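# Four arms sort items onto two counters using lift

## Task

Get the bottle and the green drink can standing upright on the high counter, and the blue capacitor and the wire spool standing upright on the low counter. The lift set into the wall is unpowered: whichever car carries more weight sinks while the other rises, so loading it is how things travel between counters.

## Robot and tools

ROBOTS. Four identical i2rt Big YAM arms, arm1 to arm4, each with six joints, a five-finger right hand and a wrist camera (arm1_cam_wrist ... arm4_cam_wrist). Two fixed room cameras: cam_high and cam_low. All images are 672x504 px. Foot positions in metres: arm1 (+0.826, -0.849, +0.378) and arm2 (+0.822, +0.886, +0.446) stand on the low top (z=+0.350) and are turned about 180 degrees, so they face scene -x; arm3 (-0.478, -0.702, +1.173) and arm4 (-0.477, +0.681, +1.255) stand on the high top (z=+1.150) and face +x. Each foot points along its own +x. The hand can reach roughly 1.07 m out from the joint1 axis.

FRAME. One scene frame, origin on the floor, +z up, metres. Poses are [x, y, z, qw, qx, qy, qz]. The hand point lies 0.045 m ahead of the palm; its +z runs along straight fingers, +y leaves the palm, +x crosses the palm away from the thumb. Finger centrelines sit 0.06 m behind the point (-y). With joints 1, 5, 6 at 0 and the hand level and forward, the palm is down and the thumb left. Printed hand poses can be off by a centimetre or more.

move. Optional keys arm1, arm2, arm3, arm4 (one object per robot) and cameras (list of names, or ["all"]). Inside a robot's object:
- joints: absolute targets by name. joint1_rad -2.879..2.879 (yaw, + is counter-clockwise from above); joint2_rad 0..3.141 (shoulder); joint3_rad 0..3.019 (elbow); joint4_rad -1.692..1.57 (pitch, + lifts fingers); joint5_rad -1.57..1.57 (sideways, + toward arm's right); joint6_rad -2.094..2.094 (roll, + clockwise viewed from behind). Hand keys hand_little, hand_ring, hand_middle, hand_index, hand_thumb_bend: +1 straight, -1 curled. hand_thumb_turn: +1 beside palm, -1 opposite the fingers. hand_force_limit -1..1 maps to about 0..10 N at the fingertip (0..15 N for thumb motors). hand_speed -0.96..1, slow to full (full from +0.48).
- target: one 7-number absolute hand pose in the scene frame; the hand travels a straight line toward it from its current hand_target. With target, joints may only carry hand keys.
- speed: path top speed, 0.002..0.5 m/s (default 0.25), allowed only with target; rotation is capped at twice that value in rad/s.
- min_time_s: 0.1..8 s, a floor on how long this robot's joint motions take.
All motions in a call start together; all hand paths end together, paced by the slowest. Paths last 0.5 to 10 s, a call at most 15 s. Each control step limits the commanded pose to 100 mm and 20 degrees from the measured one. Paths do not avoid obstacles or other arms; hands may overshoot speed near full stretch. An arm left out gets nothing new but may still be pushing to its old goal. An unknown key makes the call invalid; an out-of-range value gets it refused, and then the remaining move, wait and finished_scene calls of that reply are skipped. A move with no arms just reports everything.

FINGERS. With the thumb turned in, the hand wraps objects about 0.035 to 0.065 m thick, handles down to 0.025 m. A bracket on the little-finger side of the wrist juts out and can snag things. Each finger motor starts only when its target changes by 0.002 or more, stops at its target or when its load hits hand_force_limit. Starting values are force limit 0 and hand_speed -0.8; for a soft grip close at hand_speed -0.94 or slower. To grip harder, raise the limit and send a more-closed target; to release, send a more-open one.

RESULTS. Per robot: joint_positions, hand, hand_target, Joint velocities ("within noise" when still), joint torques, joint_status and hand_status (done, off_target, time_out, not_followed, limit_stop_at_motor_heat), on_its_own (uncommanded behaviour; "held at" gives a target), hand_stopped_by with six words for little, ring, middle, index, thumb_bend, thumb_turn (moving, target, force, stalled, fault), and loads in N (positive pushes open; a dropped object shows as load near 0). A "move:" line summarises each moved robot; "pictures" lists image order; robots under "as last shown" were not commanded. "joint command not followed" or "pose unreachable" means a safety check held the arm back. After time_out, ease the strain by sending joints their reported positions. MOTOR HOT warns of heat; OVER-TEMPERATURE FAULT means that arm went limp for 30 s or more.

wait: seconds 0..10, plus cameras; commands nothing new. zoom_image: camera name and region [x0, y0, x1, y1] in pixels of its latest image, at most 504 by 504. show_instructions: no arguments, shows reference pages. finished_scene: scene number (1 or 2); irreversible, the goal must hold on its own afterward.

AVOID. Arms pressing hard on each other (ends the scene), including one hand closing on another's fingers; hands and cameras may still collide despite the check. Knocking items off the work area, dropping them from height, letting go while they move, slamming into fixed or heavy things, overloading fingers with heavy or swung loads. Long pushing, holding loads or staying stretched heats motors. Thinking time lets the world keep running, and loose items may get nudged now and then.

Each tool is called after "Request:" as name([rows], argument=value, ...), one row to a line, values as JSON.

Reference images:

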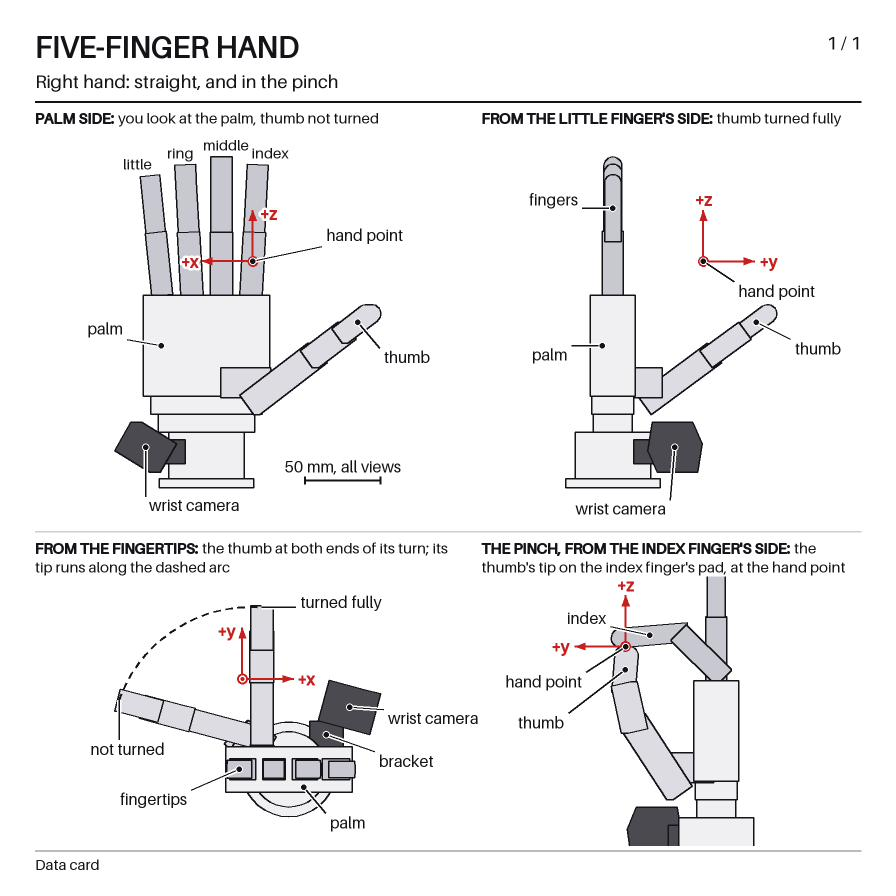

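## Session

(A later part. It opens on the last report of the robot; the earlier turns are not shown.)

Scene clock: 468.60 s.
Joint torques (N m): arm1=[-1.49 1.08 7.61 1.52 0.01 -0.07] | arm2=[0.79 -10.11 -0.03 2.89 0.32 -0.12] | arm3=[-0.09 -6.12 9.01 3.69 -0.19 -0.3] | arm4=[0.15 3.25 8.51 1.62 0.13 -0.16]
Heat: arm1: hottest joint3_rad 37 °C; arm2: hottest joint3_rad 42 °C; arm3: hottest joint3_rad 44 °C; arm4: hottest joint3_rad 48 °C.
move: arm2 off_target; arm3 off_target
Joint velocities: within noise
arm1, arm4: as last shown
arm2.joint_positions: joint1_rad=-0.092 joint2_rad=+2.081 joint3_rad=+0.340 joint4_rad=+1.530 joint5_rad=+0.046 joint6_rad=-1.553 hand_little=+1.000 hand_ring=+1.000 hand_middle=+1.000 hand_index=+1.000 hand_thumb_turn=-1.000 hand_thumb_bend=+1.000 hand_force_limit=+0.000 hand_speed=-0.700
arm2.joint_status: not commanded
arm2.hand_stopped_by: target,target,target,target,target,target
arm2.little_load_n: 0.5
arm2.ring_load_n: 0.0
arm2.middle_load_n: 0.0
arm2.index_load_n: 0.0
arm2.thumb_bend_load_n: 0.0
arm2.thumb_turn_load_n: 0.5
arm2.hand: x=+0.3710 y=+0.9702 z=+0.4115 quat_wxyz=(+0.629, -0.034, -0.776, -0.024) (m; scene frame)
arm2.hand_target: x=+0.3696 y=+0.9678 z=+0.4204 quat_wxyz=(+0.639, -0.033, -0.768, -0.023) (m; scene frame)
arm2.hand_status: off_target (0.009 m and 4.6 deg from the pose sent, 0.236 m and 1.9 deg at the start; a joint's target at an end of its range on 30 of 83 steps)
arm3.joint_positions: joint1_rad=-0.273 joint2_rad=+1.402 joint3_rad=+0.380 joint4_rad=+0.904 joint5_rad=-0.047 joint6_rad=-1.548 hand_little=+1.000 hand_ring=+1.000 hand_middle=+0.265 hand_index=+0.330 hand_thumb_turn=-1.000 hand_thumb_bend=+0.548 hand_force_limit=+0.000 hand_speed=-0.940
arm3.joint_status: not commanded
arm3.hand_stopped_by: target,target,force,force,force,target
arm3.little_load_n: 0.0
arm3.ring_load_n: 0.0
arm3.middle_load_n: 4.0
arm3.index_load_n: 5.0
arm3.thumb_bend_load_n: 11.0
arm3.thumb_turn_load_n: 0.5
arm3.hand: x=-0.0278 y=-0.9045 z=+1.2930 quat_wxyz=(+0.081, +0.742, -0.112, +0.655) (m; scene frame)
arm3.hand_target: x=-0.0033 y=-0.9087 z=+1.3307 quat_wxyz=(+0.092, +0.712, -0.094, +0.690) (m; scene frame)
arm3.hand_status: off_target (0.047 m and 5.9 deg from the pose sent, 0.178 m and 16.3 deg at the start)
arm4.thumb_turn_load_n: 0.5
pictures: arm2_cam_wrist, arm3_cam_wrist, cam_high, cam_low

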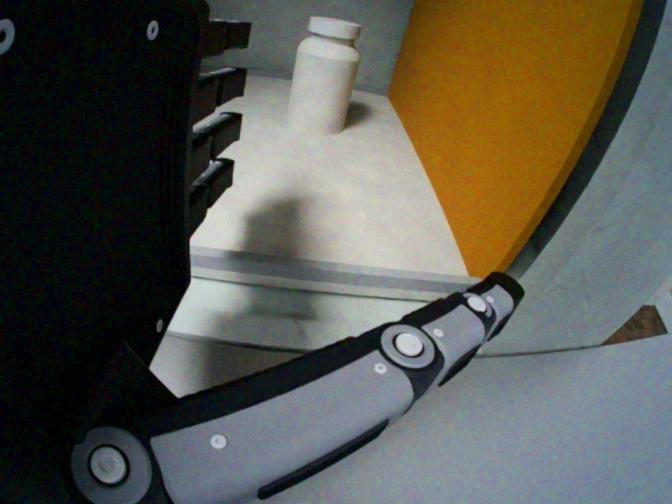

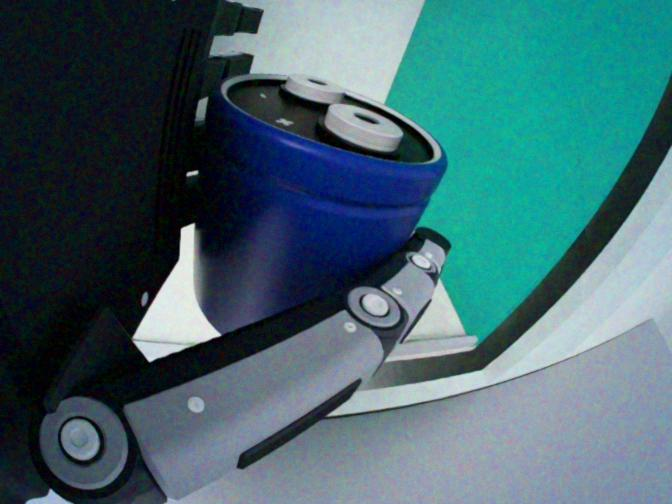

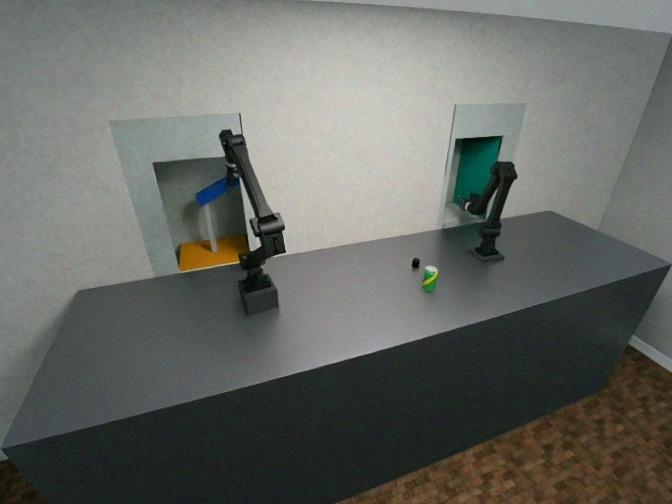

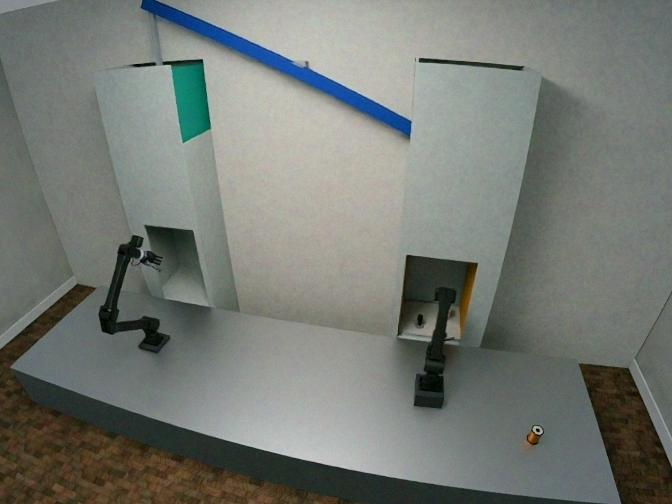

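Request:
move(arm2={"target": [0.375, 0.872, 0.43, -0.6309, -0.0628, 0.7715, -0.0513], "speed": 0.12}, arm3={"target": [0.115, -0.895, 1.275, 0.0932, 0.694, -0.0914, 0.708], "speed": 0.1}, cameras=["arm2_cam_wrist", "arm3_cam_wrist", "cam_low", "cam_high"])

Scene clock: 477.40 s.
Joint torques (N m): arm1=[-1.49 1.08 7.64 1.51 0.01 -0.07] | arm2=[0.67 -9.52 0.1 1.72 0.01 -0.25] | arm3=[-0.09 -10.81 7.41 3.6 0 -0.3] | arm4=[0.09 3.6 8.57 1.62 0.14 -0.15]
Heat: arm1: hottest joint3_rad 37 °C; arm2: hottest joint3_rad 40 °C; arm3: hottest joint3_rad 44 °C; arm4: hottest joint3_rad 48 °C.
move: arm2 done; arm3 off_target
Joint velocities: within noise
arm1, arm4: as last shown
arm1.thumb_turn_load_n: 0.5
arm2.joint_positions: joint1_rad=+0.105 joint2_rad=+2.018 joint3_rad=+0.293 joint4_rad=+1.530 joint5_rad=+0.009 joint6_rad=-1.555 hand_little=+1.000 hand_ring=+1.000 hand_middle=+1.000 hand_index=+1.000 hand_thumb_turn=-1.000 hand_thumb_bend=+1.000 hand_force_limit=+0.000 hand_speed=-0.700
arm2.joint_status: not commanded
arm2.hand_stopped_by: target,target,target,target,target,target
arm2.little_load_n: 0.0
arm2.ring_load_n: 0.0
arm2.middle_load_n: 0.0
arm2.index_load_n: 0.0
arm2.thumb_bend_load_n: 0.0
arm2.thumb_turn_load_n: 0.5
arm2.hand: x=+0.3735 y=+0.8748 z=+0.4290 quat_wxyz=(+0.633, +0.054, -0.770, +0.052) (m; scene frame)
arm2.hand_target: x=+0.3752 y=+0.8722 z=+0.4299 quat_wxyz=(+0.631, +0.063, -0.772, +0.051) (m; scene frame)
arm2.hand_status: done (0.003 m and 1.1 deg from the pose sent, 0.100 m and 14.1 deg at the start; a joint's target at an end of its range on 12 of 58 steps)
arm3.joint_positions: joint1_rad=-0.158 joint2_rad=+1.831 joint3_rad=+0.661 joint4_rad=+1.113 joint5_rad=+0.062 joint6_rad=-1.548 hand_little=+1.000 hand_ring=+1.000 hand_middle=+0.265 hand_index=+0.330 hand_thumb_turn=-1.000 hand_thumb_bend=+0.548 hand_force_limit=+0.000 hand_speed=-0.940
arm3.joint_status: not commanded
arm3.hand_stopped_by: target,target,force,force,force,target
arm3.little_load_n: 0.0
arm3.ring_load_n: 0.0
arm3.middle_load_n: 3.5
arm3.index_load_n: 5.0
arm3.thumb_bend_load_n: 11.0
arm3.thumb_turn_load_n: 0.5
arm3.hand: x=+0.0919 y=-0.8939 z=+1.2464 quat_wxyz=(+0.085, +0.723, -0.104, +0.678) (m; scene frame)
arm3.hand_target: x=+0.1130 y=-0.8942 z=+1.2755 quat_wxyz=(+0.093, +0.694, -0.091, +0.708) (m; scene frame)
arm3.hand_status: off_target (0.037 m and 5.1 deg from the pose sent, 0.144 m and 8.7 deg at the start)
pictures: arm2_cam_wrist, arm3_cam_wrist, cam_high, cam_low

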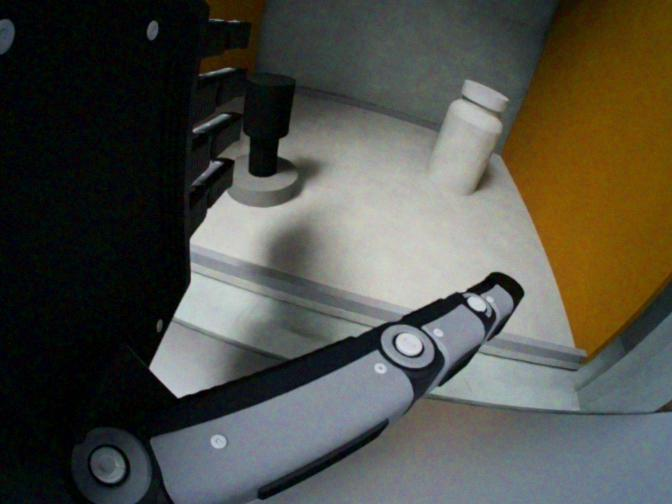

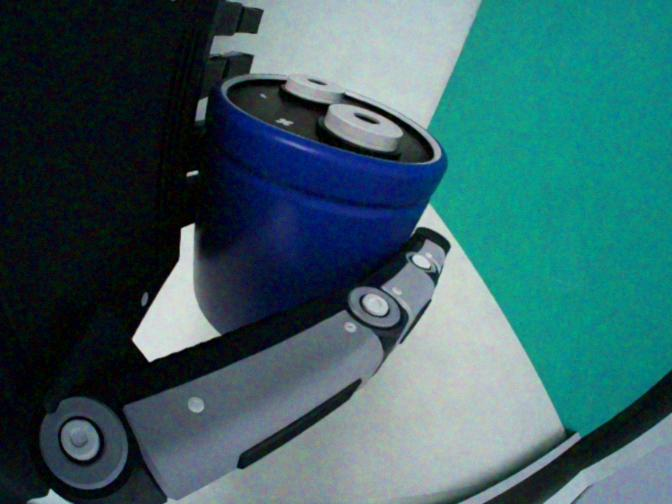

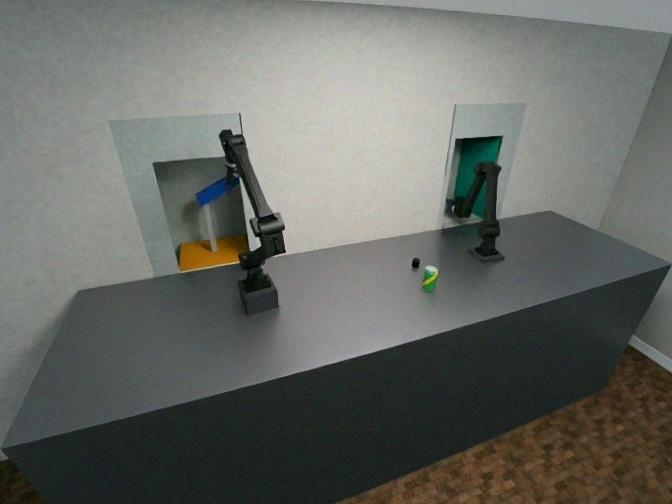

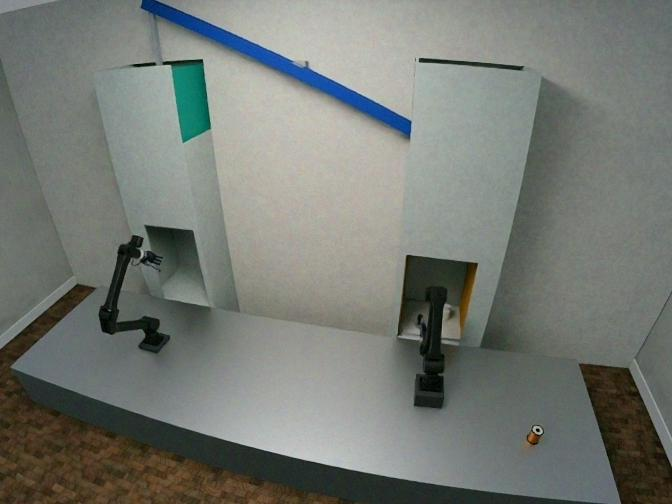

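Request:
move(arm2={"target": [0.3085, 0.84, 0.408, -0.6297, -0.0789, 0.7701, -0.0645], "speed": 0.1}, arm3={"target": [0.115, -0.895, 1.232, 0.0932, 0.694, -0.0914, 0.708], "speed": 0.08}, cameras=["arm2_cam_wrist", "arm3_cam_wrist"])

Scene clock: 498.53 s.
Joint torques (N m): arm1=[-1.55 1.14 7.64 1.51 0.01 -0.07] | arm2=[0.67 -8.82 2.44 1.39 -0.02 -0.25] | arm3=[-0.09 -11.58 6.32 3.62 -0.03 -0.3] | arm4=[0.03 3.49 8.58 1.7 0.11 -0.16]
Heat: arm1: hottest joint3_rad 38 °C; arm2: hottest joint3_rad 37 °C; arm3: hottest joint3_rad 43 °C; arm4: hottest joint3_rad 48 °C.
move: arm2 off_target; arm3 off_target
Joint velocities: within noise
arm1, arm4: as last shown
arm1.thumb_turn_load_n: 0.0
arm2.joint_positions: joint1_rad=+0.144 joint2_rad=+2.062 joint3_rad=+0.471 joint4_rad=+1.419 joint5_rad=+0.007 joint6_rad=-1.555 hand_little=+1.000 hand_ring=+1.000 hand_middle=+1.000 hand_index=+1.000 hand_thumb_turn=-1.000 hand_thumb_bend=+1.000 hand_force_limit=+0.000 hand_speed=-0.700
arm2.joint_status: not commanded
arm2.hand_stopped_by: target,target,target,target,target,target
arm2.little_load_n: 0.0
arm2.ring_load_n: 0.0
arm2.middle_load_n: 0.0
arm2.index_load_n: 0.0
arm2.thumb_bend_load_n: 0.0
arm2.thumb_turn_load_n: 0.0
arm2.hand: x=+0.3091 y=+0.8438 z=+0.4203 quat_wxyz=(+0.641, +0.069, -0.762, +0.066) (m; scene frame)
arm2.hand_target: x=+0.3089 y=+0.8403 z=+0.4082 quat_wxyz=(+0.630, +0.079, -0.770, +0.064) (m; scene frame)
arm2.hand_status: off_target (0.013 m and 2.0 deg from the pose sent, 0.077 m and 3.2 deg at the start)
arm3.joint_positions: joint1_rad=-0.158 joint2_rad=+1.966 joint3_rad=+0.677 joint4_rad=+1.236 joint5_rad=+0.064 joint6_rad=-1.548 hand_little=+1.000 hand_ring=+1.000 hand_middle=+0.265 hand_index=+0.330 hand_thumb_turn=-1.000 hand_thumb_bend=+0.548 hand_force_limit=+0.000 hand_speed=-0.940
arm3.joint_status: not commanded
arm3.hand_stopped_by: target,target,force,force,force,target
arm3.little_load_n: 0.0
arm3.ring_load_n: 0.0
arm3.middle_load_n: 3.5
arm3.index_load_n: 5.0
arm3.thumb_bend_load_n: 11.0
arm3.thumb_turn_load_n: 1.0
arm3.hand: x=+0.0939 y=-0.8944 z=+1.2067 quat_wxyz=(+0.085, +0.722, -0.104, +0.679) (m; scene frame)
arm3.hand_target: x=+0.1132 y=-0.8945 z=+1.2320 quat_wxyz=(+0.093, +0.695, -0.092, +0.707) (m; scene frame)
arm3.hand_status: off_target (0.033 m and 5.0 deg from the pose sent, 0.027 m and 5.1 deg at the start)
pictures: arm2_cam_wrist, arm3_cam_wrist

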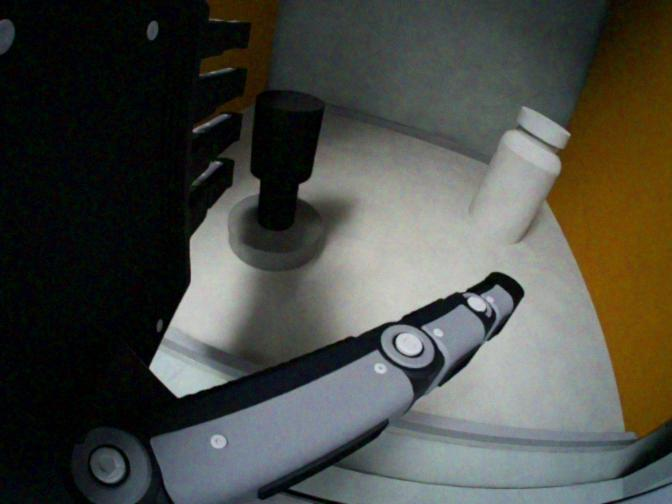

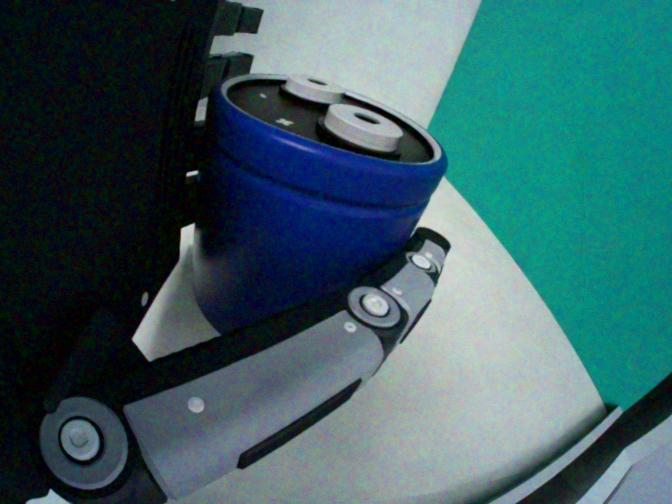

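Request:
move(arm2={"target": [0.24, 0.8265, 0.406, -0.6297, -0.0789, 0.7701, -0.0645], "speed": 0.06}, arm3={"target": [0.115, -0.895, 1.219, 0.0932, 0.694, -0.0914, 0.708], "speed": 0.04}, cameras=["arm2_cam_wrist"])

Request:
move(arm3={"target": [0.115, -0.895, 1.213, 0.0932, 0.694, -0.0914, 0.708], "speed": 0.03}, cameras=["arm3_cam_wrist"])

Scene clock: 508.43 s.
Joint torques (N m): arm1=[-1.55 1.08 7.62 1.51 0.02 -0.07] | arm2=[0.5 -10.46 4.19 1.54 -0.04 -0.25] | arm3=[-0.09 -11.69 5.91 3.6 -0.06 -0.29] | arm4=[-0.03 3.37 8.58 1.69 0.13 -0.15]
Heat: arm1: hottest joint3_rad 38 °C; arm2: hottest joint3_rad 36 °C; arm3: hottest joint3_rad 43 °C; arm4: hottest joint3_rad 49 °C.
move: arm2 off_target; arm3 off_target
Joint velocities: within noise
arm1.joint_positions: joint1_rad=+0.011 joint2_rad=+0.634 joint3_rad=+1.391 joint4_rad=-1.542 joint5_rad=-0.004 joint6_rad=-1.196 hand_little=+1.000 hand_ring=+1.000 hand_middle=+1.000 hand_index=+1.000 hand_thumb_turn=-1.000 hand_thumb_bend=+1.000 hand_force_limit=+0.000 hand_speed=+0.000
arm1.joint_status: not commanded
arm1.hand_stopped_by: target,target,target,target,target,target
arm1.little_load_n: 0.0
arm1.ring_load_n: 0.0
arm1.middle_load_n: 0.0
arm1.index_load_n: 0.0
arm1.thumb_bend_load_n: 0.0
arm1.thumb_turn_load_n: 0.0
arm1.hand: x=+0.6454 y=-0.7996 z=+0.8276 quat_wxyz=(-0.384, +0.184, +0.902, -0.068) (m; scene frame)
arm1.hand_target: x=+0.6463 y=-0.7977 z=+0.8355 quat_wxyz=(-0.394, +0.188, +0.897, -0.068) (m; scene frame)
arm1.hand_status: not commanded
arm2.joint_positions: joint1_rad=+0.144 joint2_rad=+2.082 joint3_rad=+0.653 joint4_rad=+1.254 joint5_rad=+0.007 joint6_rad=-1.555 hand_little=+1.000 hand_ring=+1.000 hand_middle=+1.000 hand_index=+1.000 hand_thumb_turn=-1.000 hand_thumb_bend=+1.000 hand_force_limit=+0.000 hand_speed=-0.700
arm2.joint_status: not commanded
arm2.hand_stopped_by: target,target,target,target,target,target
arm2.little_load_n: 0.0
arm2.ring_load_n: 0.0
arm2.middle_load_n: 0.0
arm2.index_load_n: 0.0
arm2.thumb_bend_load_n: 0.0
arm2.thumb_turn_load_n: 0.0
arm2.hand: x=+0.2432 y=+0.8304 z=+0.4185 quat_wxyz=(+0.640, +0.069, -0.763, +0.066) (m; scene frame)
arm2.hand_target: x=+0.2407 y=+0.8272 z=+0.4063 quat_wxyz=(+0.630, +0.078, -0.770, +0.064) (m; scene frame)
arm2.hand_status: off_target (0.013 m and 1.8 deg from the pose sent, 0.073 m and 2.0 deg at the start)
arm3.joint_positions: joint1_rad=-0.158 joint2_rad=+2.006 joint3_rad=+0.687 joint4_rad=+1.272 joint5_rad=+0.064 joint6_rad=-1.548 hand_little=+1.000 hand_ring=+1.000 hand_middle=+0.265 hand_index=+0.330 hand_thumb_turn=-1.000 hand_thumb_bend=+0.548 hand_force_limit=+0.000 hand_speed=-0.940
arm3.joint_status: not commanded
arm3.hand_stopped_by: target,target,force,force,force,target
arm3.little_load_n: 0.0
arm3.ring_load_n: 0.0
arm3.middle_load_n: 3.5
arm3.index_load_n: 4.5
arm3.thumb_bend_load_n: 11.0
arm3.thumb_turn_load_n: 0.5
arm3.hand: x=+0.0956 y=-0.8947 z=+1.1966 quat_wxyz=(+0.085, +0.720, -0.104, +0.681) (m; scene frame)
arm3.hand_target: x=+0.1137 y=-0.8944 z=+1.2195 quat_wxyz=(+0.093, +0.694, -0.092, +0.708) (m; scene frame)
arm3.hand_status: off_target (0.030 m and 4.6 deg from the pose sent, 0.024 m and 5.0 deg at the start)
arm4.joint_positions: joint1_rad=+0.092 joint2_rad=+0.611 joint3_rad=+1.337 joint4_rad=-1.541 joint5_rad=-0.004 joint6_rad=-1.197 hand_little=+1.000 hand_ring=+1.000 hand_middle=+1.000 hand_index=+1.000 hand_thumb_turn=-1.000 hand_thumb_bend=+1.000 hand_force_limit=+0.000 hand_speed=+0.000
arm4.joint_status: not commanded
arm4.hand_stopped_by: target,target,target,target,target,target
arm4.little_load_n: 0.0
arm4.ring_load_n: 0.0
arm4.middle_load_n: 0.0
arm4.index_load_n: 0.0
arm4.thumb_bend_load_n: 0.0
arm4.thumb_turn_load_n: 0.5
arm4.hand: x=-0.2935 y=+0.6789 z=+1.6839 quat_wxyz=(-0.106, +0.925, -0.073, +0.358) (m; scene frame)
arm4.hand_target: x=-0.2930 y=+0.6806 z=+1.6938 quat_wxyz=(-0.110, +0.920, -0.069, +0.369) (m; scene frame)
arm4.hand_status: not commanded
pictures: arm2_cam_wrist

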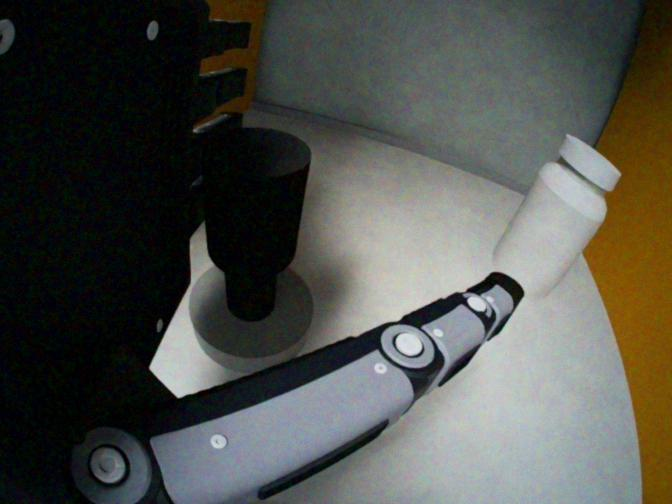

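Scene clock: 509.60 s.
Joint torques (N m): arm1=[-1.55 1.08 7.6 1.51 0.01 -0.07] | arm2=[0.44 -10.46 4.21 1.43 -0.04 -0.25] | arm3=[-0.09 -11.81 5.7 3.62 -0.04 -0.29] | arm4=[0.03 3.25 8.51 1.63 0.14 -0.16]
Heat: arm1: hottest joint3_rad 38 °C; arm2: hottest joint3_rad 36 °C; arm3: hottest joint3_rad 43 °C; arm4: hottest joint3_rad 49 °C.
move: arm3 off_target
Joint velocities: within noise
arm1, arm2, arm4: as last shown
arm2.thumb_turn_load_n: 0.5
arm3.joint_positions: joint1_rad=-0.158 joint2_rad=+2.026 joint3_rad=+0.692 joint4_rad=+1.288 joint5_rad=+0.064 joint6_rad=-1.548 hand_little=+1.000 hand_ring=+1.000 hand_middle=+0.265 hand_index=+0.330 hand_thumb_turn=-1.000 hand_thumb_bend=+0.548 hand_force_limit=+0.000 hand_speed=-0.940
arm3.joint_status: not commanded
arm3.hand_stopped_by: target,target,force,force,force,target
arm3.little_load_n: 0.0
arm3.ring_load_n: 0.0
arm3.middle_load_n: 3.5
arm3.index_load_n: 5.0
arm3.thumb_bend_load_n: 11.0
arm3.thumb_turn_load_n: 0.5
arm3.hand: x=+0.0963 y=-0.8949 z=+1.1911 quat_wxyz=(+0.085, +0.719, -0.104, +0.681) (m; scene frame)
arm3.hand_target: x=+0.1136 y=-0.8945 z=+1.2129 quat_wxyz=(+0.093, +0.695, -0.092, +0.707) (m; scene frame)
arm3.hand_status: off_target (0.029 m and 4.6 deg from the pose sent, 0.025 m and 4.6 deg at the start)
pictures: arm3_cam_wrist

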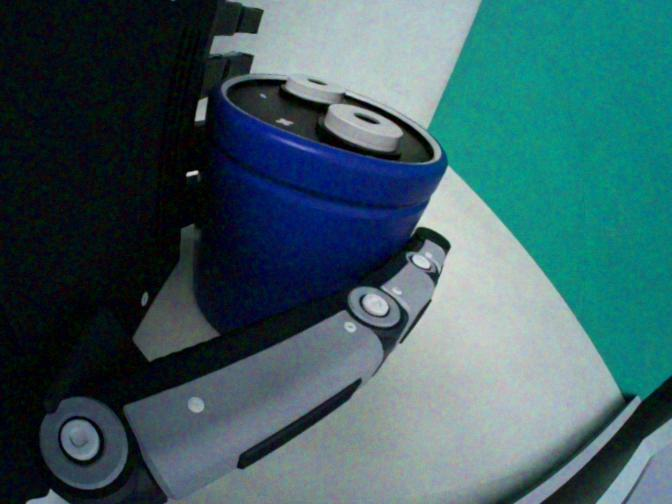

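Request:
move(arm2={"joints": {"hand_speed": -0.6, "hand_ring": 0.2, "hand_middle": 0.2, "hand_index": 0.2, "hand_thumb_bend": 0.4}}, arm3={"target": [0.115, -0.895, 1.207, 0.0918, 0.7045, -0.0927, 0.6976], "speed": 0.03}, cameras=["arm2_cam_wrist"])

Request:
move(arm3={"target": [0.115, -0.895, 1.202, 0.0918, 0.7045, -0.0927, 0.6976], "speed": 0.03}, cameras=["arm3_cam_wrist"])

Scene clock: 523.47 s.
Joint torques (N m): arm1=[-1.49 1.08 7.62 1.51 0.01 -0.07] | arm2=[0.44 -10.58 3.82 1.42 0.07 -0.26] | arm3=[-0.09 -12.16 5.87 2.17 -0.07 -0.28] | arm4=[-0.09 3.37 8.62 1.66 0.14 -0.15]
Heat: arm1: hottest joint3_rad 38 °C; arm2: hottest joint3_rad 36 °C; arm3: hottest joint3_rad 43 °C; arm4: hottest joint3_rad 49 °C.
move: arm2 done; arm3 off_target
Joint velocities: within noise
arm1, arm4: as last shown
arm2.joint_positions: joint1_rad=+0.144 joint2_rad=+2.083 joint3_rad=+0.658 joint4_rad=+1.254 joint5_rad=+0.001 joint6_rad=-1.555 hand_little=+1.000 hand_ring=+0.200 hand_middle=+0.200 hand_index=+0.200 hand_thumb_turn=-1.000 hand_thumb_bend=+0.400 hand_force_limit=+0.000 hand_speed=-0.600
arm2.joint_status: all done
arm2.hand_stopped_by: target,target,target,target,target,target
arm2.little_load_n: 0.0
arm2.ring_load_n: 0.0
arm2.middle_load_n: 0.0
arm2.index_load_n: 0.0
arm2.thumb_bend_load_n: 0.0
arm2.thumb_turn_load_n: 0.0
arm2.hand: x=+0.2409 y=+0.8285 z=+0.4193 quat_wxyz=(+0.641, +0.071, -0.761, +0.069) (m; scene frame)
arm2.hand_target: x=+0.2406 y=+0.8265 z=+0.4062 quat_wxyz=(+0.630, +0.079, -0.770, +0.065) (m; scene frame)
arm2.hand_status: not commanded
arm3.joint_positions: joint1_rad=-0.158 joint2_rad=+2.026 joint3_rad=+0.692 joint4_rad=+1.288 joint5_rad=+0.064 joint6_rad=-1.548 hand_little=+1.000 hand_ring=+1.000 hand_middle=+0.265 hand_index=+0.330 hand_thumb_turn=-1.000 hand_thumb_bend=+0.548 hand_force_limit=+0.000 hand_speed=-0.940
arm3.joint_status: not commanded
arm3.hand_stopped_by: target,target,force,force,force,target
arm3.little_load_n: 0.0
arm3.ring_load_n: 0.0
arm3.middle_load_n: 3.5
arm3.index_load_n: 5.0
arm3.thumb_bend_load_n: 11.0
arm3.thumb_turn_load_n: 0.5
arm3.hand: x=+0.0963 y=-0.8949 z=+1.1911 quat_wxyz=(+0.085, +0.719, -0.104, +0.681) (m; scene frame)
arm3.hand_target: x=+0.1140 y=-0.8946 z=+1.2074 quat_wxyz=(+0.092, +0.705, -0.093, +0.698) (m; scene frame)
arm3.hand_status: off_target (0.025 m and 3.0 deg from the pose sent, 0.025 m and 3.0 deg at the start)
arm4.thumb_turn_load_n: 0.0
pictures: arm2_cam_wrist

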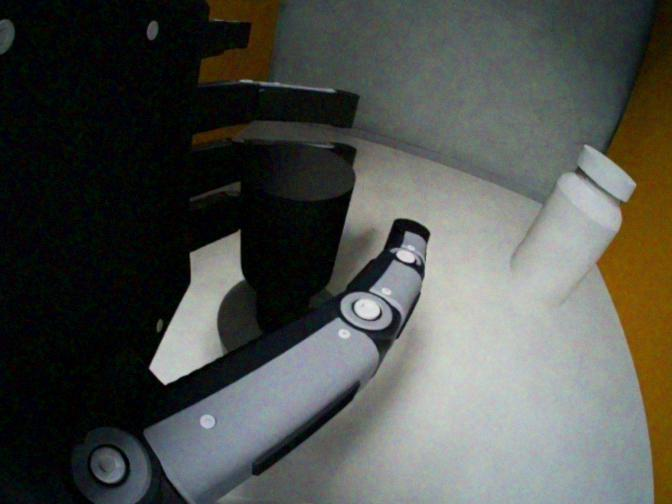

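Scene clock: 524.43 s.
Joint torques (N m): arm1=[-1.49 1.08 7.62 1.54 0.01 -0.07] | arm2=[0.44 -10.58 3.84 1.4 0.07 -0.26] | arm3=[-0.15 -11.63 5.6 2.67 -0.07 -0.26] | arm4=[-0.09 3.25 8.54 1.55 0.14 -0.13]
Heat: arm1: hottest joint3_rad 38 °C; arm2: hottest joint3_rad 36 °C; arm3: hottest joint3_rad 42 °C; arm4: hottest joint3_rad 49 °C.
move: arm3 off_target
Joint velocities: within noise
arm1, arm2, arm4: as last shown
arm1.index_load_n: 0.5
arm3.joint_positions: joint1_rad=-0.158 joint2_rad=+2.034 joint3_rad=+0.698 joint4_rad=+1.288 joint5_rad=+0.065 joint6_rad=-1.550 hand_little=+1.000 hand_ring=+1.000 hand_middle=+0.265 hand_index=+0.330 hand_thumb_turn=-1.000 hand_thumb_bend=+0.548 hand_force_limit=+0.000 hand_speed=-0.940
arm3.joint_status: not commanded
arm3.hand_stopped_by: target,target,force,force,force,target
arm3.little_load_n: 0.0
arm3.ring_load_n: 0.0
arm3.middle_load_n: 3.5
arm3.index_load_n: 4.5
arm3.thumb_bend_load_n: 11.0
arm3.thumb_turn_load_n: 0.0
arm3.hand: x=+0.0979 y=-0.8956 z=+1.1891 quat_wxyz=(+0.086, +0.720, -0.104, +0.681) (m; scene frame)
arm3.hand_target: x=+0.1140 y=-0.8949 z=+1.2023 quat_wxyz=(+0.092, +0.705, -0.093, +0.697) (m; scene frame)
arm3.hand_status: off_target (0.021 m and 3.0 deg from the pose sent, 0.022 m and 3.0 deg at the start)
arm4.thumb_turn_load_n: 0.5
pictures: arm3_cam_wrist

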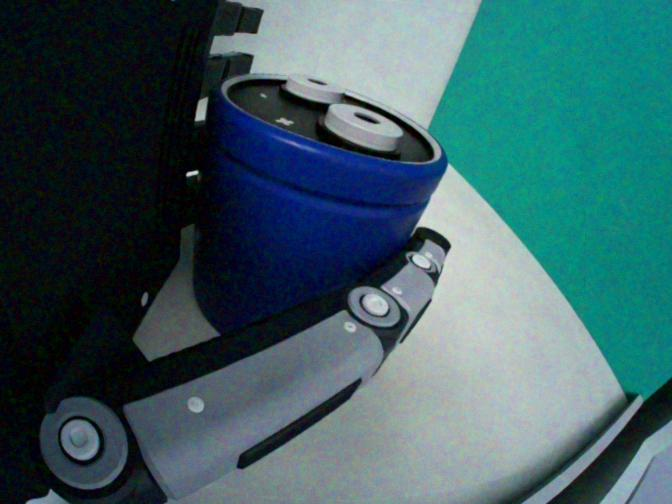

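Request:
move(arm3={"target": [0.115, -0.895, 1.196, 0.0918, 0.7045, -0.0927, 0.6976], "speed": 0.03}, arm2={"joints": {"hand_speed": -0.9, "hand_ring": -0.9, "hand_middle": -0.9, "hand_index": -0.9, "hand_thumb_bend": -0.9}}, cameras=["arm2_cam_wrist"])

Request:
move(arm3={"target": [0.115, -0.895, 1.191, 0.0918, 0.7045, -0.0927, 0.6976], "speed": 0.03}, cameras=["arm3_cam_wrist"])

Scene clock: 534.30 s.
Joint torques (N m): arm1=[-1.49 1.14 7.64 1.51 0.01 -0.07] | arm2=[0.26 -10.64 3.32 1.4 0.16 -0.24] | arm3=[-0.15 -10.87 5.46 3.06 -0.18 -0.14] | arm4=[-0.03 3.25 8.54 1.69 0.11 -0.16]
Heat: arm1: hottest joint3_rad 38 °C; arm2: hottest joint3_rad 35 °C; arm3: hottest joint3_rad 42 °C; arm4: hottest joint3_rad 49 °C.
move: arm2 off_target; arm3 off_target
Joint velocities: within noise
arm1, arm4: as last shown
arm1.index_load_n: 0.0
arm2.joint_positions: joint1_rad=+0.146 joint2_rad=+2.083 joint3_rad=+0.666 joint4_rad=+1.254 joint5_rad=+0.000 joint6_rad=-1.556 hand_little=+1.000 hand_ring=-0.900 hand_middle=-0.253 hand_index=-0.272 hand_thumb_turn=-1.000 hand_thumb_bend=+0.157 hand_force_limit=+0.000 hand_speed=-0.900
arm2.joint_status: hand_middle off_target (ended at -0.253, target -0.900); hand_index off_target (ended at -0.272, target -0.900); hand_thumb_bend off_target (ended at +0.157, target -0.900); the others done
arm2.hand_stopped_by: target,target,force,force,force,target
arm2.little_load_n: 0.0
arm2.ring_load_n: 0.0
arm2.middle_load_n: 9.0
arm2.index_load_n: 5.5
arm2.thumb_bend_load_n: 8.0
arm2.thumb_turn_load_n: 1.0
arm2.hand: x=+0.2376 y=+0.8264 z=+0.4218 quat_wxyz=(+0.644, +0.072, -0.759, +0.070) (m; scene frame)
arm2.hand_target: x=+0.2405 y=+0.8266 z=+0.4062 quat_wxyz=(+0.630, +0.078, -0.770, +0.065) (m; scene frame)
arm2.hand_status: not commanded
arm3.joint_positions: joint1_rad=-0.158 joint2_rad=+2.042 joint3_rad=+0.705 joint4_rad=+1.294 joint5_rad=+0.073 joint6_rad=-1.562 hand_little=+1.000 hand_ring=+1.000 hand_middle=+0.265 hand_index=+0.330 hand_thumb_turn=-1.000 hand_thumb_bend=+0.548 hand_force_limit=+0.000 hand_speed=-0.940
arm3.joint_status: not commanded
arm3.hand_stopped_by: target,target,force,force,force,target
arm3.little_load_n: 0.0
arm3.ring_load_n: 0.0
arm3.middle_load_n: 4.0
arm3.index_load_n: 3.5
arm3.thumb_bend_load_n: 11.0
arm3.thumb_turn_load_n: -1.5
arm3.hand: x=+0.0990 y=-0.8977 z=+1.1886 quat_wxyz=(+0.093, +0.719, -0.102, +0.681) (m; scene frame)
arm3.hand_target: x=+0.1136 y=-0.8959 z=+1.1965 quat_wxyz=(+0.094, +0.704, -0.095, +0.697) (m; scene frame)
arm3.hand_status: off_target (0.018 m and 2.7 deg from the pose sent, 0.018 m and 3.0 deg at the start)
arm4.thumb_turn_load_n: 0.0
pictures: arm2_cam_wrist

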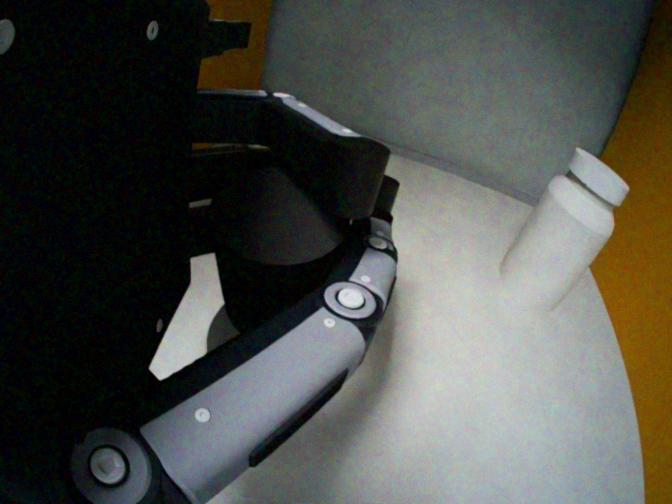

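Scene clock: 535.27 s.
Joint torques (N m): arm1=[-1.49 1.14 7.62 1.52 0.01 -0.07] | arm2=[0.32 -10.7 3.33 1.42 0.16 -0.23] | arm3=[-0.09 -10.52 5.46 2.88 -0.36 -0.09] | arm4=[0.32 3.08 8.58 1.63 0.12 -0.17]
Heat: arm1: hottest joint3_rad 38 °C; arm2: hottest joint3_rad 35 °C; arm3: hottest joint3_rad 42 °C; arm4: hottest joint3_rad 49 °C.
move: arm3 off_target
Joint velocities: within noise
arm1, arm2, arm4: as last shown
arm1.little_load_n: 0.5
arm2.thumb_turn_load_n: 0.5
arm3.joint_positions: joint1_rad=-0.158 joint2_rad=+2.053 joint3_rad=+0.706 joint4_rad=+1.312 joint5_rad=+0.072 joint6_rad=-1.574 hand_little=+1.000 hand_ring=+1.000 hand_middle=+0.265 hand_index=+0.330 hand_thumb_turn=-1.000 hand_thumb_bend=+0.548 hand_force_limit=+0.000 hand_speed=-0.940
arm3.joint_status: not commanded
arm3.hand_stopped_by: target,target,force,force,force,target
arm3.little_load_n: 0.0
arm3.ring_load_n: 0.0
arm3.middle_load_n: 4.0
arm3.index_load_n: 2.0
arm3.thumb_bend_load_n: 10.5
arm3.thumb_turn_load_n: -3.0
arm3.hand: x=+0.0994 y=-0.8978 z=+1.1883 quat_wxyz=(+0.097, +0.716, -0.097, +0.684) (m; scene frame)
arm3.hand_target: x=+0.1141 y=-0.8950 z=+1.1917 quat_wxyz=(+0.094, +0.705, -0.091, +0.697) (m; scene frame)
arm3.hand_status: off_target (0.016 m and 2.2 deg from the pose sent, 0.016 m and 2.7 deg at the start)
pictures: arm3_cam_wrist

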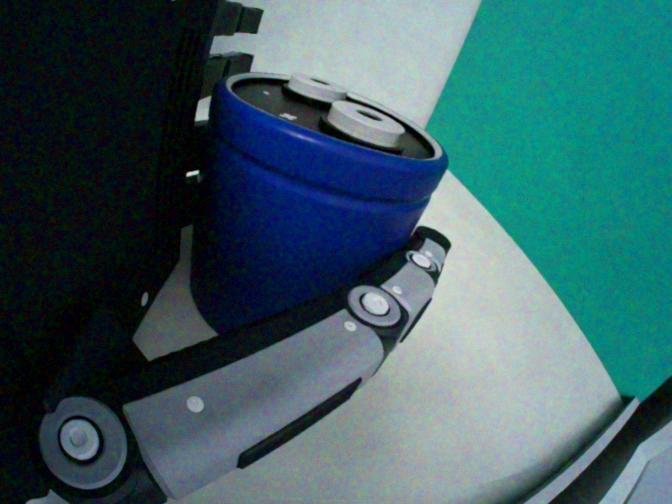

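Request:
move(arm3={"target": [0.114, -0.895, 1.194, 0.09, 0.7184, -0.0946, 0.6833], "speed": 0.03}, cameras=["arm3_cam_wrist"])

Scene clock: 541.77 s.
Joint torques (N m): arm1=[-1.49 1.08 7.64 1.51 0.01 -0.07] | arm2=[0.26 -10.7 3.33 1.42 0.16 -0.24] | arm3=[-0.15 -13.1 5.11 0.68 -0.38 0.01] | arm4=[-0.26 3.25 8.53 1.59 0.13 -0.15]
Heat: arm1: hottest joint3_rad 38 °C; arm2: hottest joint2_rad 35 °C; arm3: hottest joint3_rad 42 °C; arm4: hottest joint3_rad 49 °C.
move: arm3 off_target
Joint velocities: within noise
arm1, arm2, arm4: as last shown
arm1.little_load_n: 0.0
arm3.joint_positions: joint1_rad=-0.158 joint2_rad=+2.045 joint3_rad=+0.707 joint4_rad=+1.289 joint5_rad=+0.072 joint6_rad=-1.576 hand_little=+1.000 hand_ring=+1.000 hand_middle=+0.265 hand_index=+0.330 hand_thumb_turn=-1.000 hand_thumb_bend=+0.548 hand_force_limit=+0.000 hand_speed=-0.940
arm3.joint_status: not commanded
arm3.hand_stopped_by: target,target,force,force,force,target
arm3.little_load_n: 0.0
arm3.ring_load_n: 0.0
arm3.middle_load_n: 3.5
arm3.index_load_n: 2.5
arm3.thumb_bend_load_n: 11.5
arm3.thumb_turn_load_n: -1.5
arm3.hand: x=+0.0997 y=-0.8979 z=+1.1876 quat_wxyz=(+0.097, +0.721, -0.097, +0.679) (m; scene frame)
arm3.hand_target: x=+0.1135 y=-0.8948 z=+1.1941 quat_wxyz=(+0.090, +0.718, -0.094, +0.683) (m; scene frame)
arm3.hand_status: off_target (0.016 m and 1.1 deg from the pose sent, 0.016 m and 0.9 deg at the start)
arm4.middle_load_n: 0.5
arm4.thumb_turn_load_n: 0.5
pictures: arm3_cam_wrist

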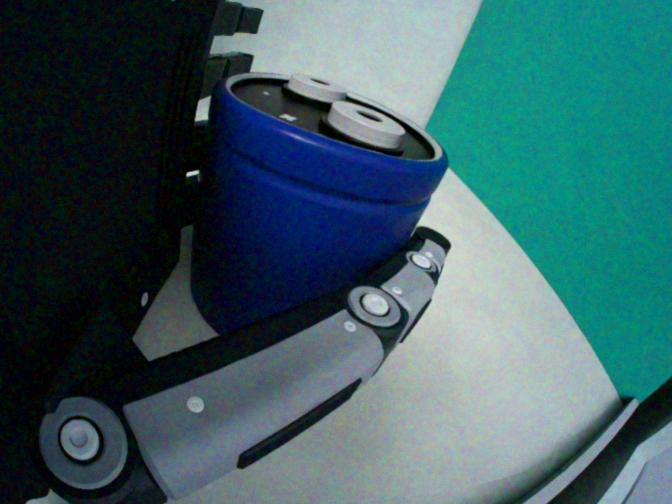

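Request:
move(arm3={"joints": {"hand_thumb_bend": 0.72, "hand_speed": -0.85}}, arm2={"joints": {"hand_force_limit": 0.3, "hand_speed": -0.93, "hand_middle": -0.95, "hand_index": -0.95, "hand_thumb_bend": -0.95}}, cameras=["arm3_cam_wrist"])

Request:
move(arm3={"joints": {"hand_thumb_bend": 1.0, "hand_index": 1.0, "hand_middle": 1.0, "hand_speed": -0.7}}, cameras=["arm3_cam_wrist", "arm2_cam_wrist", "cam_high", "cam_low"])

Scene clock: 548.57 s.
Joint torques (N m): arm1=[-1.55 1.08 7.62 1.51 0.01 -0.06] | arm2=[0.32 -10.64 3.32 1.39 0.16 -0.24] | arm3=[-0.15 -13.16 4.79 1.14 -0.16 0.01] | arm4=[-0.09 3.19 8.53 1.62 0.11 -0.15]
Heat: arm1: hottest joint3_rad 38 °C; arm2: hottest joint2_rad 35 °C; arm3: hottest joint3_rad 41 °C; arm4: hottest joint3_rad 49 °C.
move: arm2 off_target; arm3 done
Joint velocities: within noise
arm1, arm4: as last shown
arm2.joint_positions: joint1_rad=+0.146 joint2_rad=+2.083 joint3_rad=+0.666 joint4_rad=+1.254 joint5_rad=+0.000 joint6_rad=-1.556 hand_little=+1.000 hand_ring=-0.900 hand_middle=-0.253 hand_index=-0.277 hand_thumb_turn=-1.000 hand_thumb_bend=+0.153 hand_force_limit=+0.300 hand_speed=-0.930
arm2.joint_status: hand_middle off_target (ended at -0.253, target -0.950); hand_index off_target (ended at -0.277, target -0.950); hand_thumb_bend off_target (ended at +0.153, target -0.950); the others done
arm2.hand_stopped_by: target,target,force,force,force,target
arm2.little_load_n: 0.0
arm2.ring_load_n: 0.0
arm2.middle_load_n: 9.0
arm2.index_load_n: 7.0
arm2.thumb_bend_load_n: 9.5
arm2.thumb_turn_load_n: 1.0
arm2.hand: x=+0.2376 y=+0.8264 z=+0.4218 quat_wxyz=(+0.644, +0.072, -0.759, +0.070) (m; scene frame)
arm2.hand_target: x=+0.2405 y=+0.8266 z=+0.4062 quat_wxyz=(+0.630, +0.078, -0.770, +0.065) (m; scene frame)
arm2.hand_status: not commanded
arm3.joint_positions: joint1_rad=-0.158 joint2_rad=+2.045 joint3_rad=+0.712 joint4_rad=+1.279 joint5_rad=+0.058 joint6_rad=-1.568 hand_little=+1.000 hand_ring=+1.000 hand_middle=+0.265 hand_index=+0.329 hand_thumb_turn=-1.000 hand_thumb_bend=+0.720 hand_force_limit=+0.000 hand_speed=-0.850
arm3.joint_status: all done
arm3.hand_stopped_by: target,target,force,force,target,target
arm3.little_load_n: 0.0
arm3.ring_load_n: 0.0
arm3.middle_load_n: 0.0
arm3.index_load_n: 0.0
arm3.thumb_bend_load_n: 0.0
arm3.thumb_turn_load_n: 0.0
arm3.hand: x=+0.1026 y=-0.8956 z=+1.1858 quat_wxyz=(+0.090, +0.724, -0.095, +0.678) (m; scene frame)
arm3.hand_target: x=+0.1144 y=-0.8932 z=+1.1937 quat_wxyz=(+0.085, +0.718, -0.094, +0.684) (m; scene frame)
arm3.hand_status: not commanded
arm4.middle_load_n: 0.0
pictures: arm3_cam_wrist

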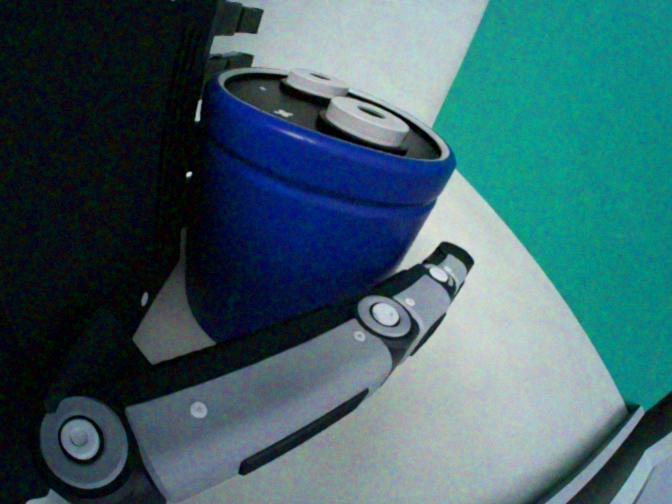

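Scene clock: 549.93 s.
Joint torques (N m): arm1=[-1.55 1.08 7.62 1.52 0.01 -0.07] | arm2=[0.32 -10.64 3.33 1.42 0.16 -0.23] | arm3=[-0.21 -13.22 4.79 1.13 -0.16 0.02] | arm4=[0.21 3.43 8.57 1.66 0.13 -0.17]
Heat: arm1: hottest joint3_rad 38 °C; arm2: hottest joint2_rad 35 °C; arm3: hottest joint3_rad 41 °C; arm4: hottest joint3_rad 49 °C.
move: arm3 done
Joint velocities: within noise
arm1.joint_positions: joint1_rad=+0.011 joint2_rad=+0.634 joint3_rad=+1.391 joint4_rad=-1.542 joint5_rad=-0.004 joint6_rad=-1.196 hand_little=+1.000 hand_ring=+1.000 hand_middle=+1.000 hand_index=+1.000 hand_thumb_turn=-1.000 hand_thumb_bend=+1.000 hand_force_limit=+0.000 hand_speed=+0.000
arm1.joint_status: not commanded
arm1.hand_stopped_by: target,target,target,target,target,target
arm1.little_load_n: 0.0
arm1.ring_load_n: -0.5
arm1.middle_load_n: 0.0
arm1.index_load_n: 0.0
arm1.thumb_bend_load_n: 0.0
arm1.thumb_turn_load_n: 0.0
arm1.hand: x=+0.6454 y=-0.7996 z=+0.8276 quat_wxyz=(-0.384, +0.184, +0.902, -0.068) (m; scene frame)
arm1.hand_target: x=+0.6463 y=-0.7977 z=+0.8355 quat_wxyz=(-0.394, +0.188, +0.897, -0.068) (m; scene frame)
arm1.hand_status: not commanded
arm2: as last shown
arm2.thumb_turn_load_n: 0.5
arm3.joint_positions: joint1_rad=-0.158 joint2_rad=+2.045 joint3_rad=+0.712 joint4_rad=+1.279 joint5_rad=+0.058 joint6_rad=-1.568 hand_little=+1.000 hand_ring=+1.000 hand_middle=+1.000 hand_index=+1.000 hand_thumb_turn=-1.000 hand_thumb_bend=+1.000 hand_force_limit=+0.000 hand_speed=-0.700
arm3.joint_status: all done
arm3.hand_stopped_by: target,target,target,target,target,target
arm3.little_load_n: 0.0
arm3.ring_load_n: 0.0
arm3.middle_load_n: 0.0
arm3.index_load_n: 0.0
arm3.thumb_bend_load_n: 0.0
arm3.thumb_turn_load_n: 0.5
arm3.hand: x=+0.1026 y=-0.8956 z=+1.1858 quat_wxyz=(+0.090, +0.724, -0.095, +0.678) (m; scene frame)
arm3.hand_target: x=+0.1144 y=-0.8932 z=+1.1937 quat_wxyz=(+0.085, +0.718, -0.094, +0.684) (m; scene frame)
arm3.hand_status: not commanded
arm4.joint_positions: joint1_rad=+0.092 joint2_rad=+0.611 joint3_rad=+1.337 joint4_rad=-1.541 joint5_rad=-0.004 joint6_rad=-1.197 hand_little=+1.000 hand_ring=+1.000 hand_middle=+1.000 hand_index=+1.000 hand_thumb_turn=-1.000 hand_thumb_bend=+1.000 hand_force_limit=+0.000 hand_speed=+0.000
arm4.joint_status: not commanded
arm4.hand_stopped_by: target,target,target,target,target,target
arm4.little_load_n: 0.0
arm4.ring_load_n: 0.5
arm4.middle_load_n: 0.0
arm4.index_load_n: 0.0
arm4.thumb_bend_load_n: 0.0
arm4.thumb_turn_load_n: 0.0
arm4.hand: x=-0.2935 y=+0.6789 z=+1.6839 quat_wxyz=(-0.106, +0.925, -0.073, +0.358) (m; scene frame)
arm4.hand_target: x=-0.2930 y=+0.6806 z=+1.6938 quat_wxyz=(-0.110, +0.920, -0.069, +0.369) (m; scene frame)
arm4.hand_status: not commanded
pictures: arm2_cam_wrist, arm3_cam_wrist, cam_high, cam_low

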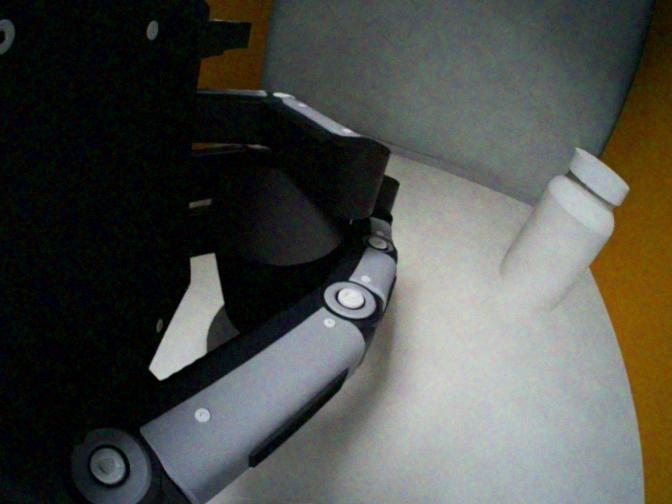

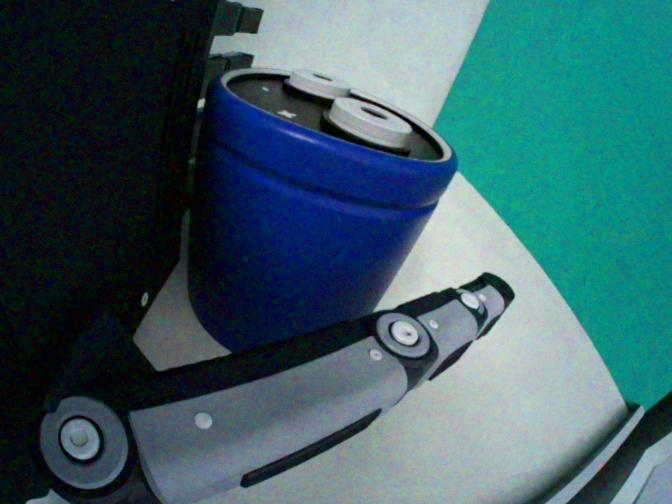

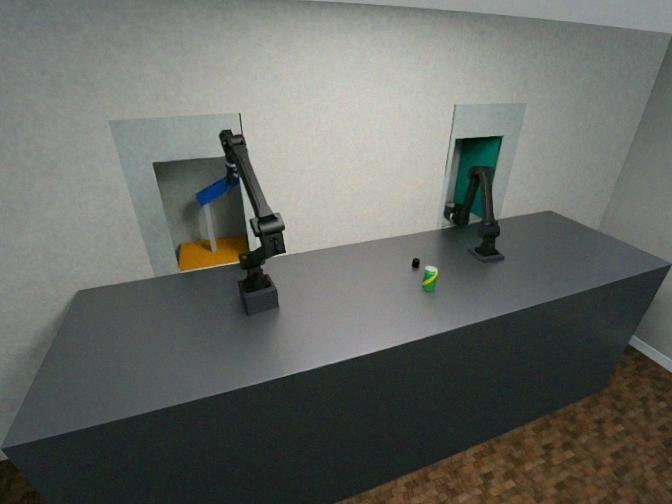

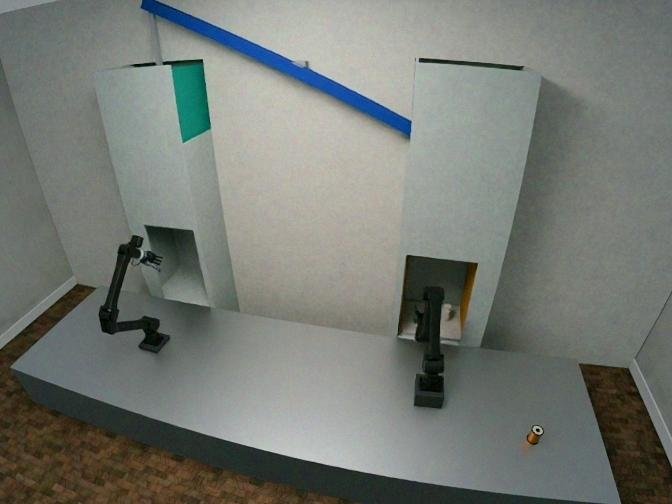

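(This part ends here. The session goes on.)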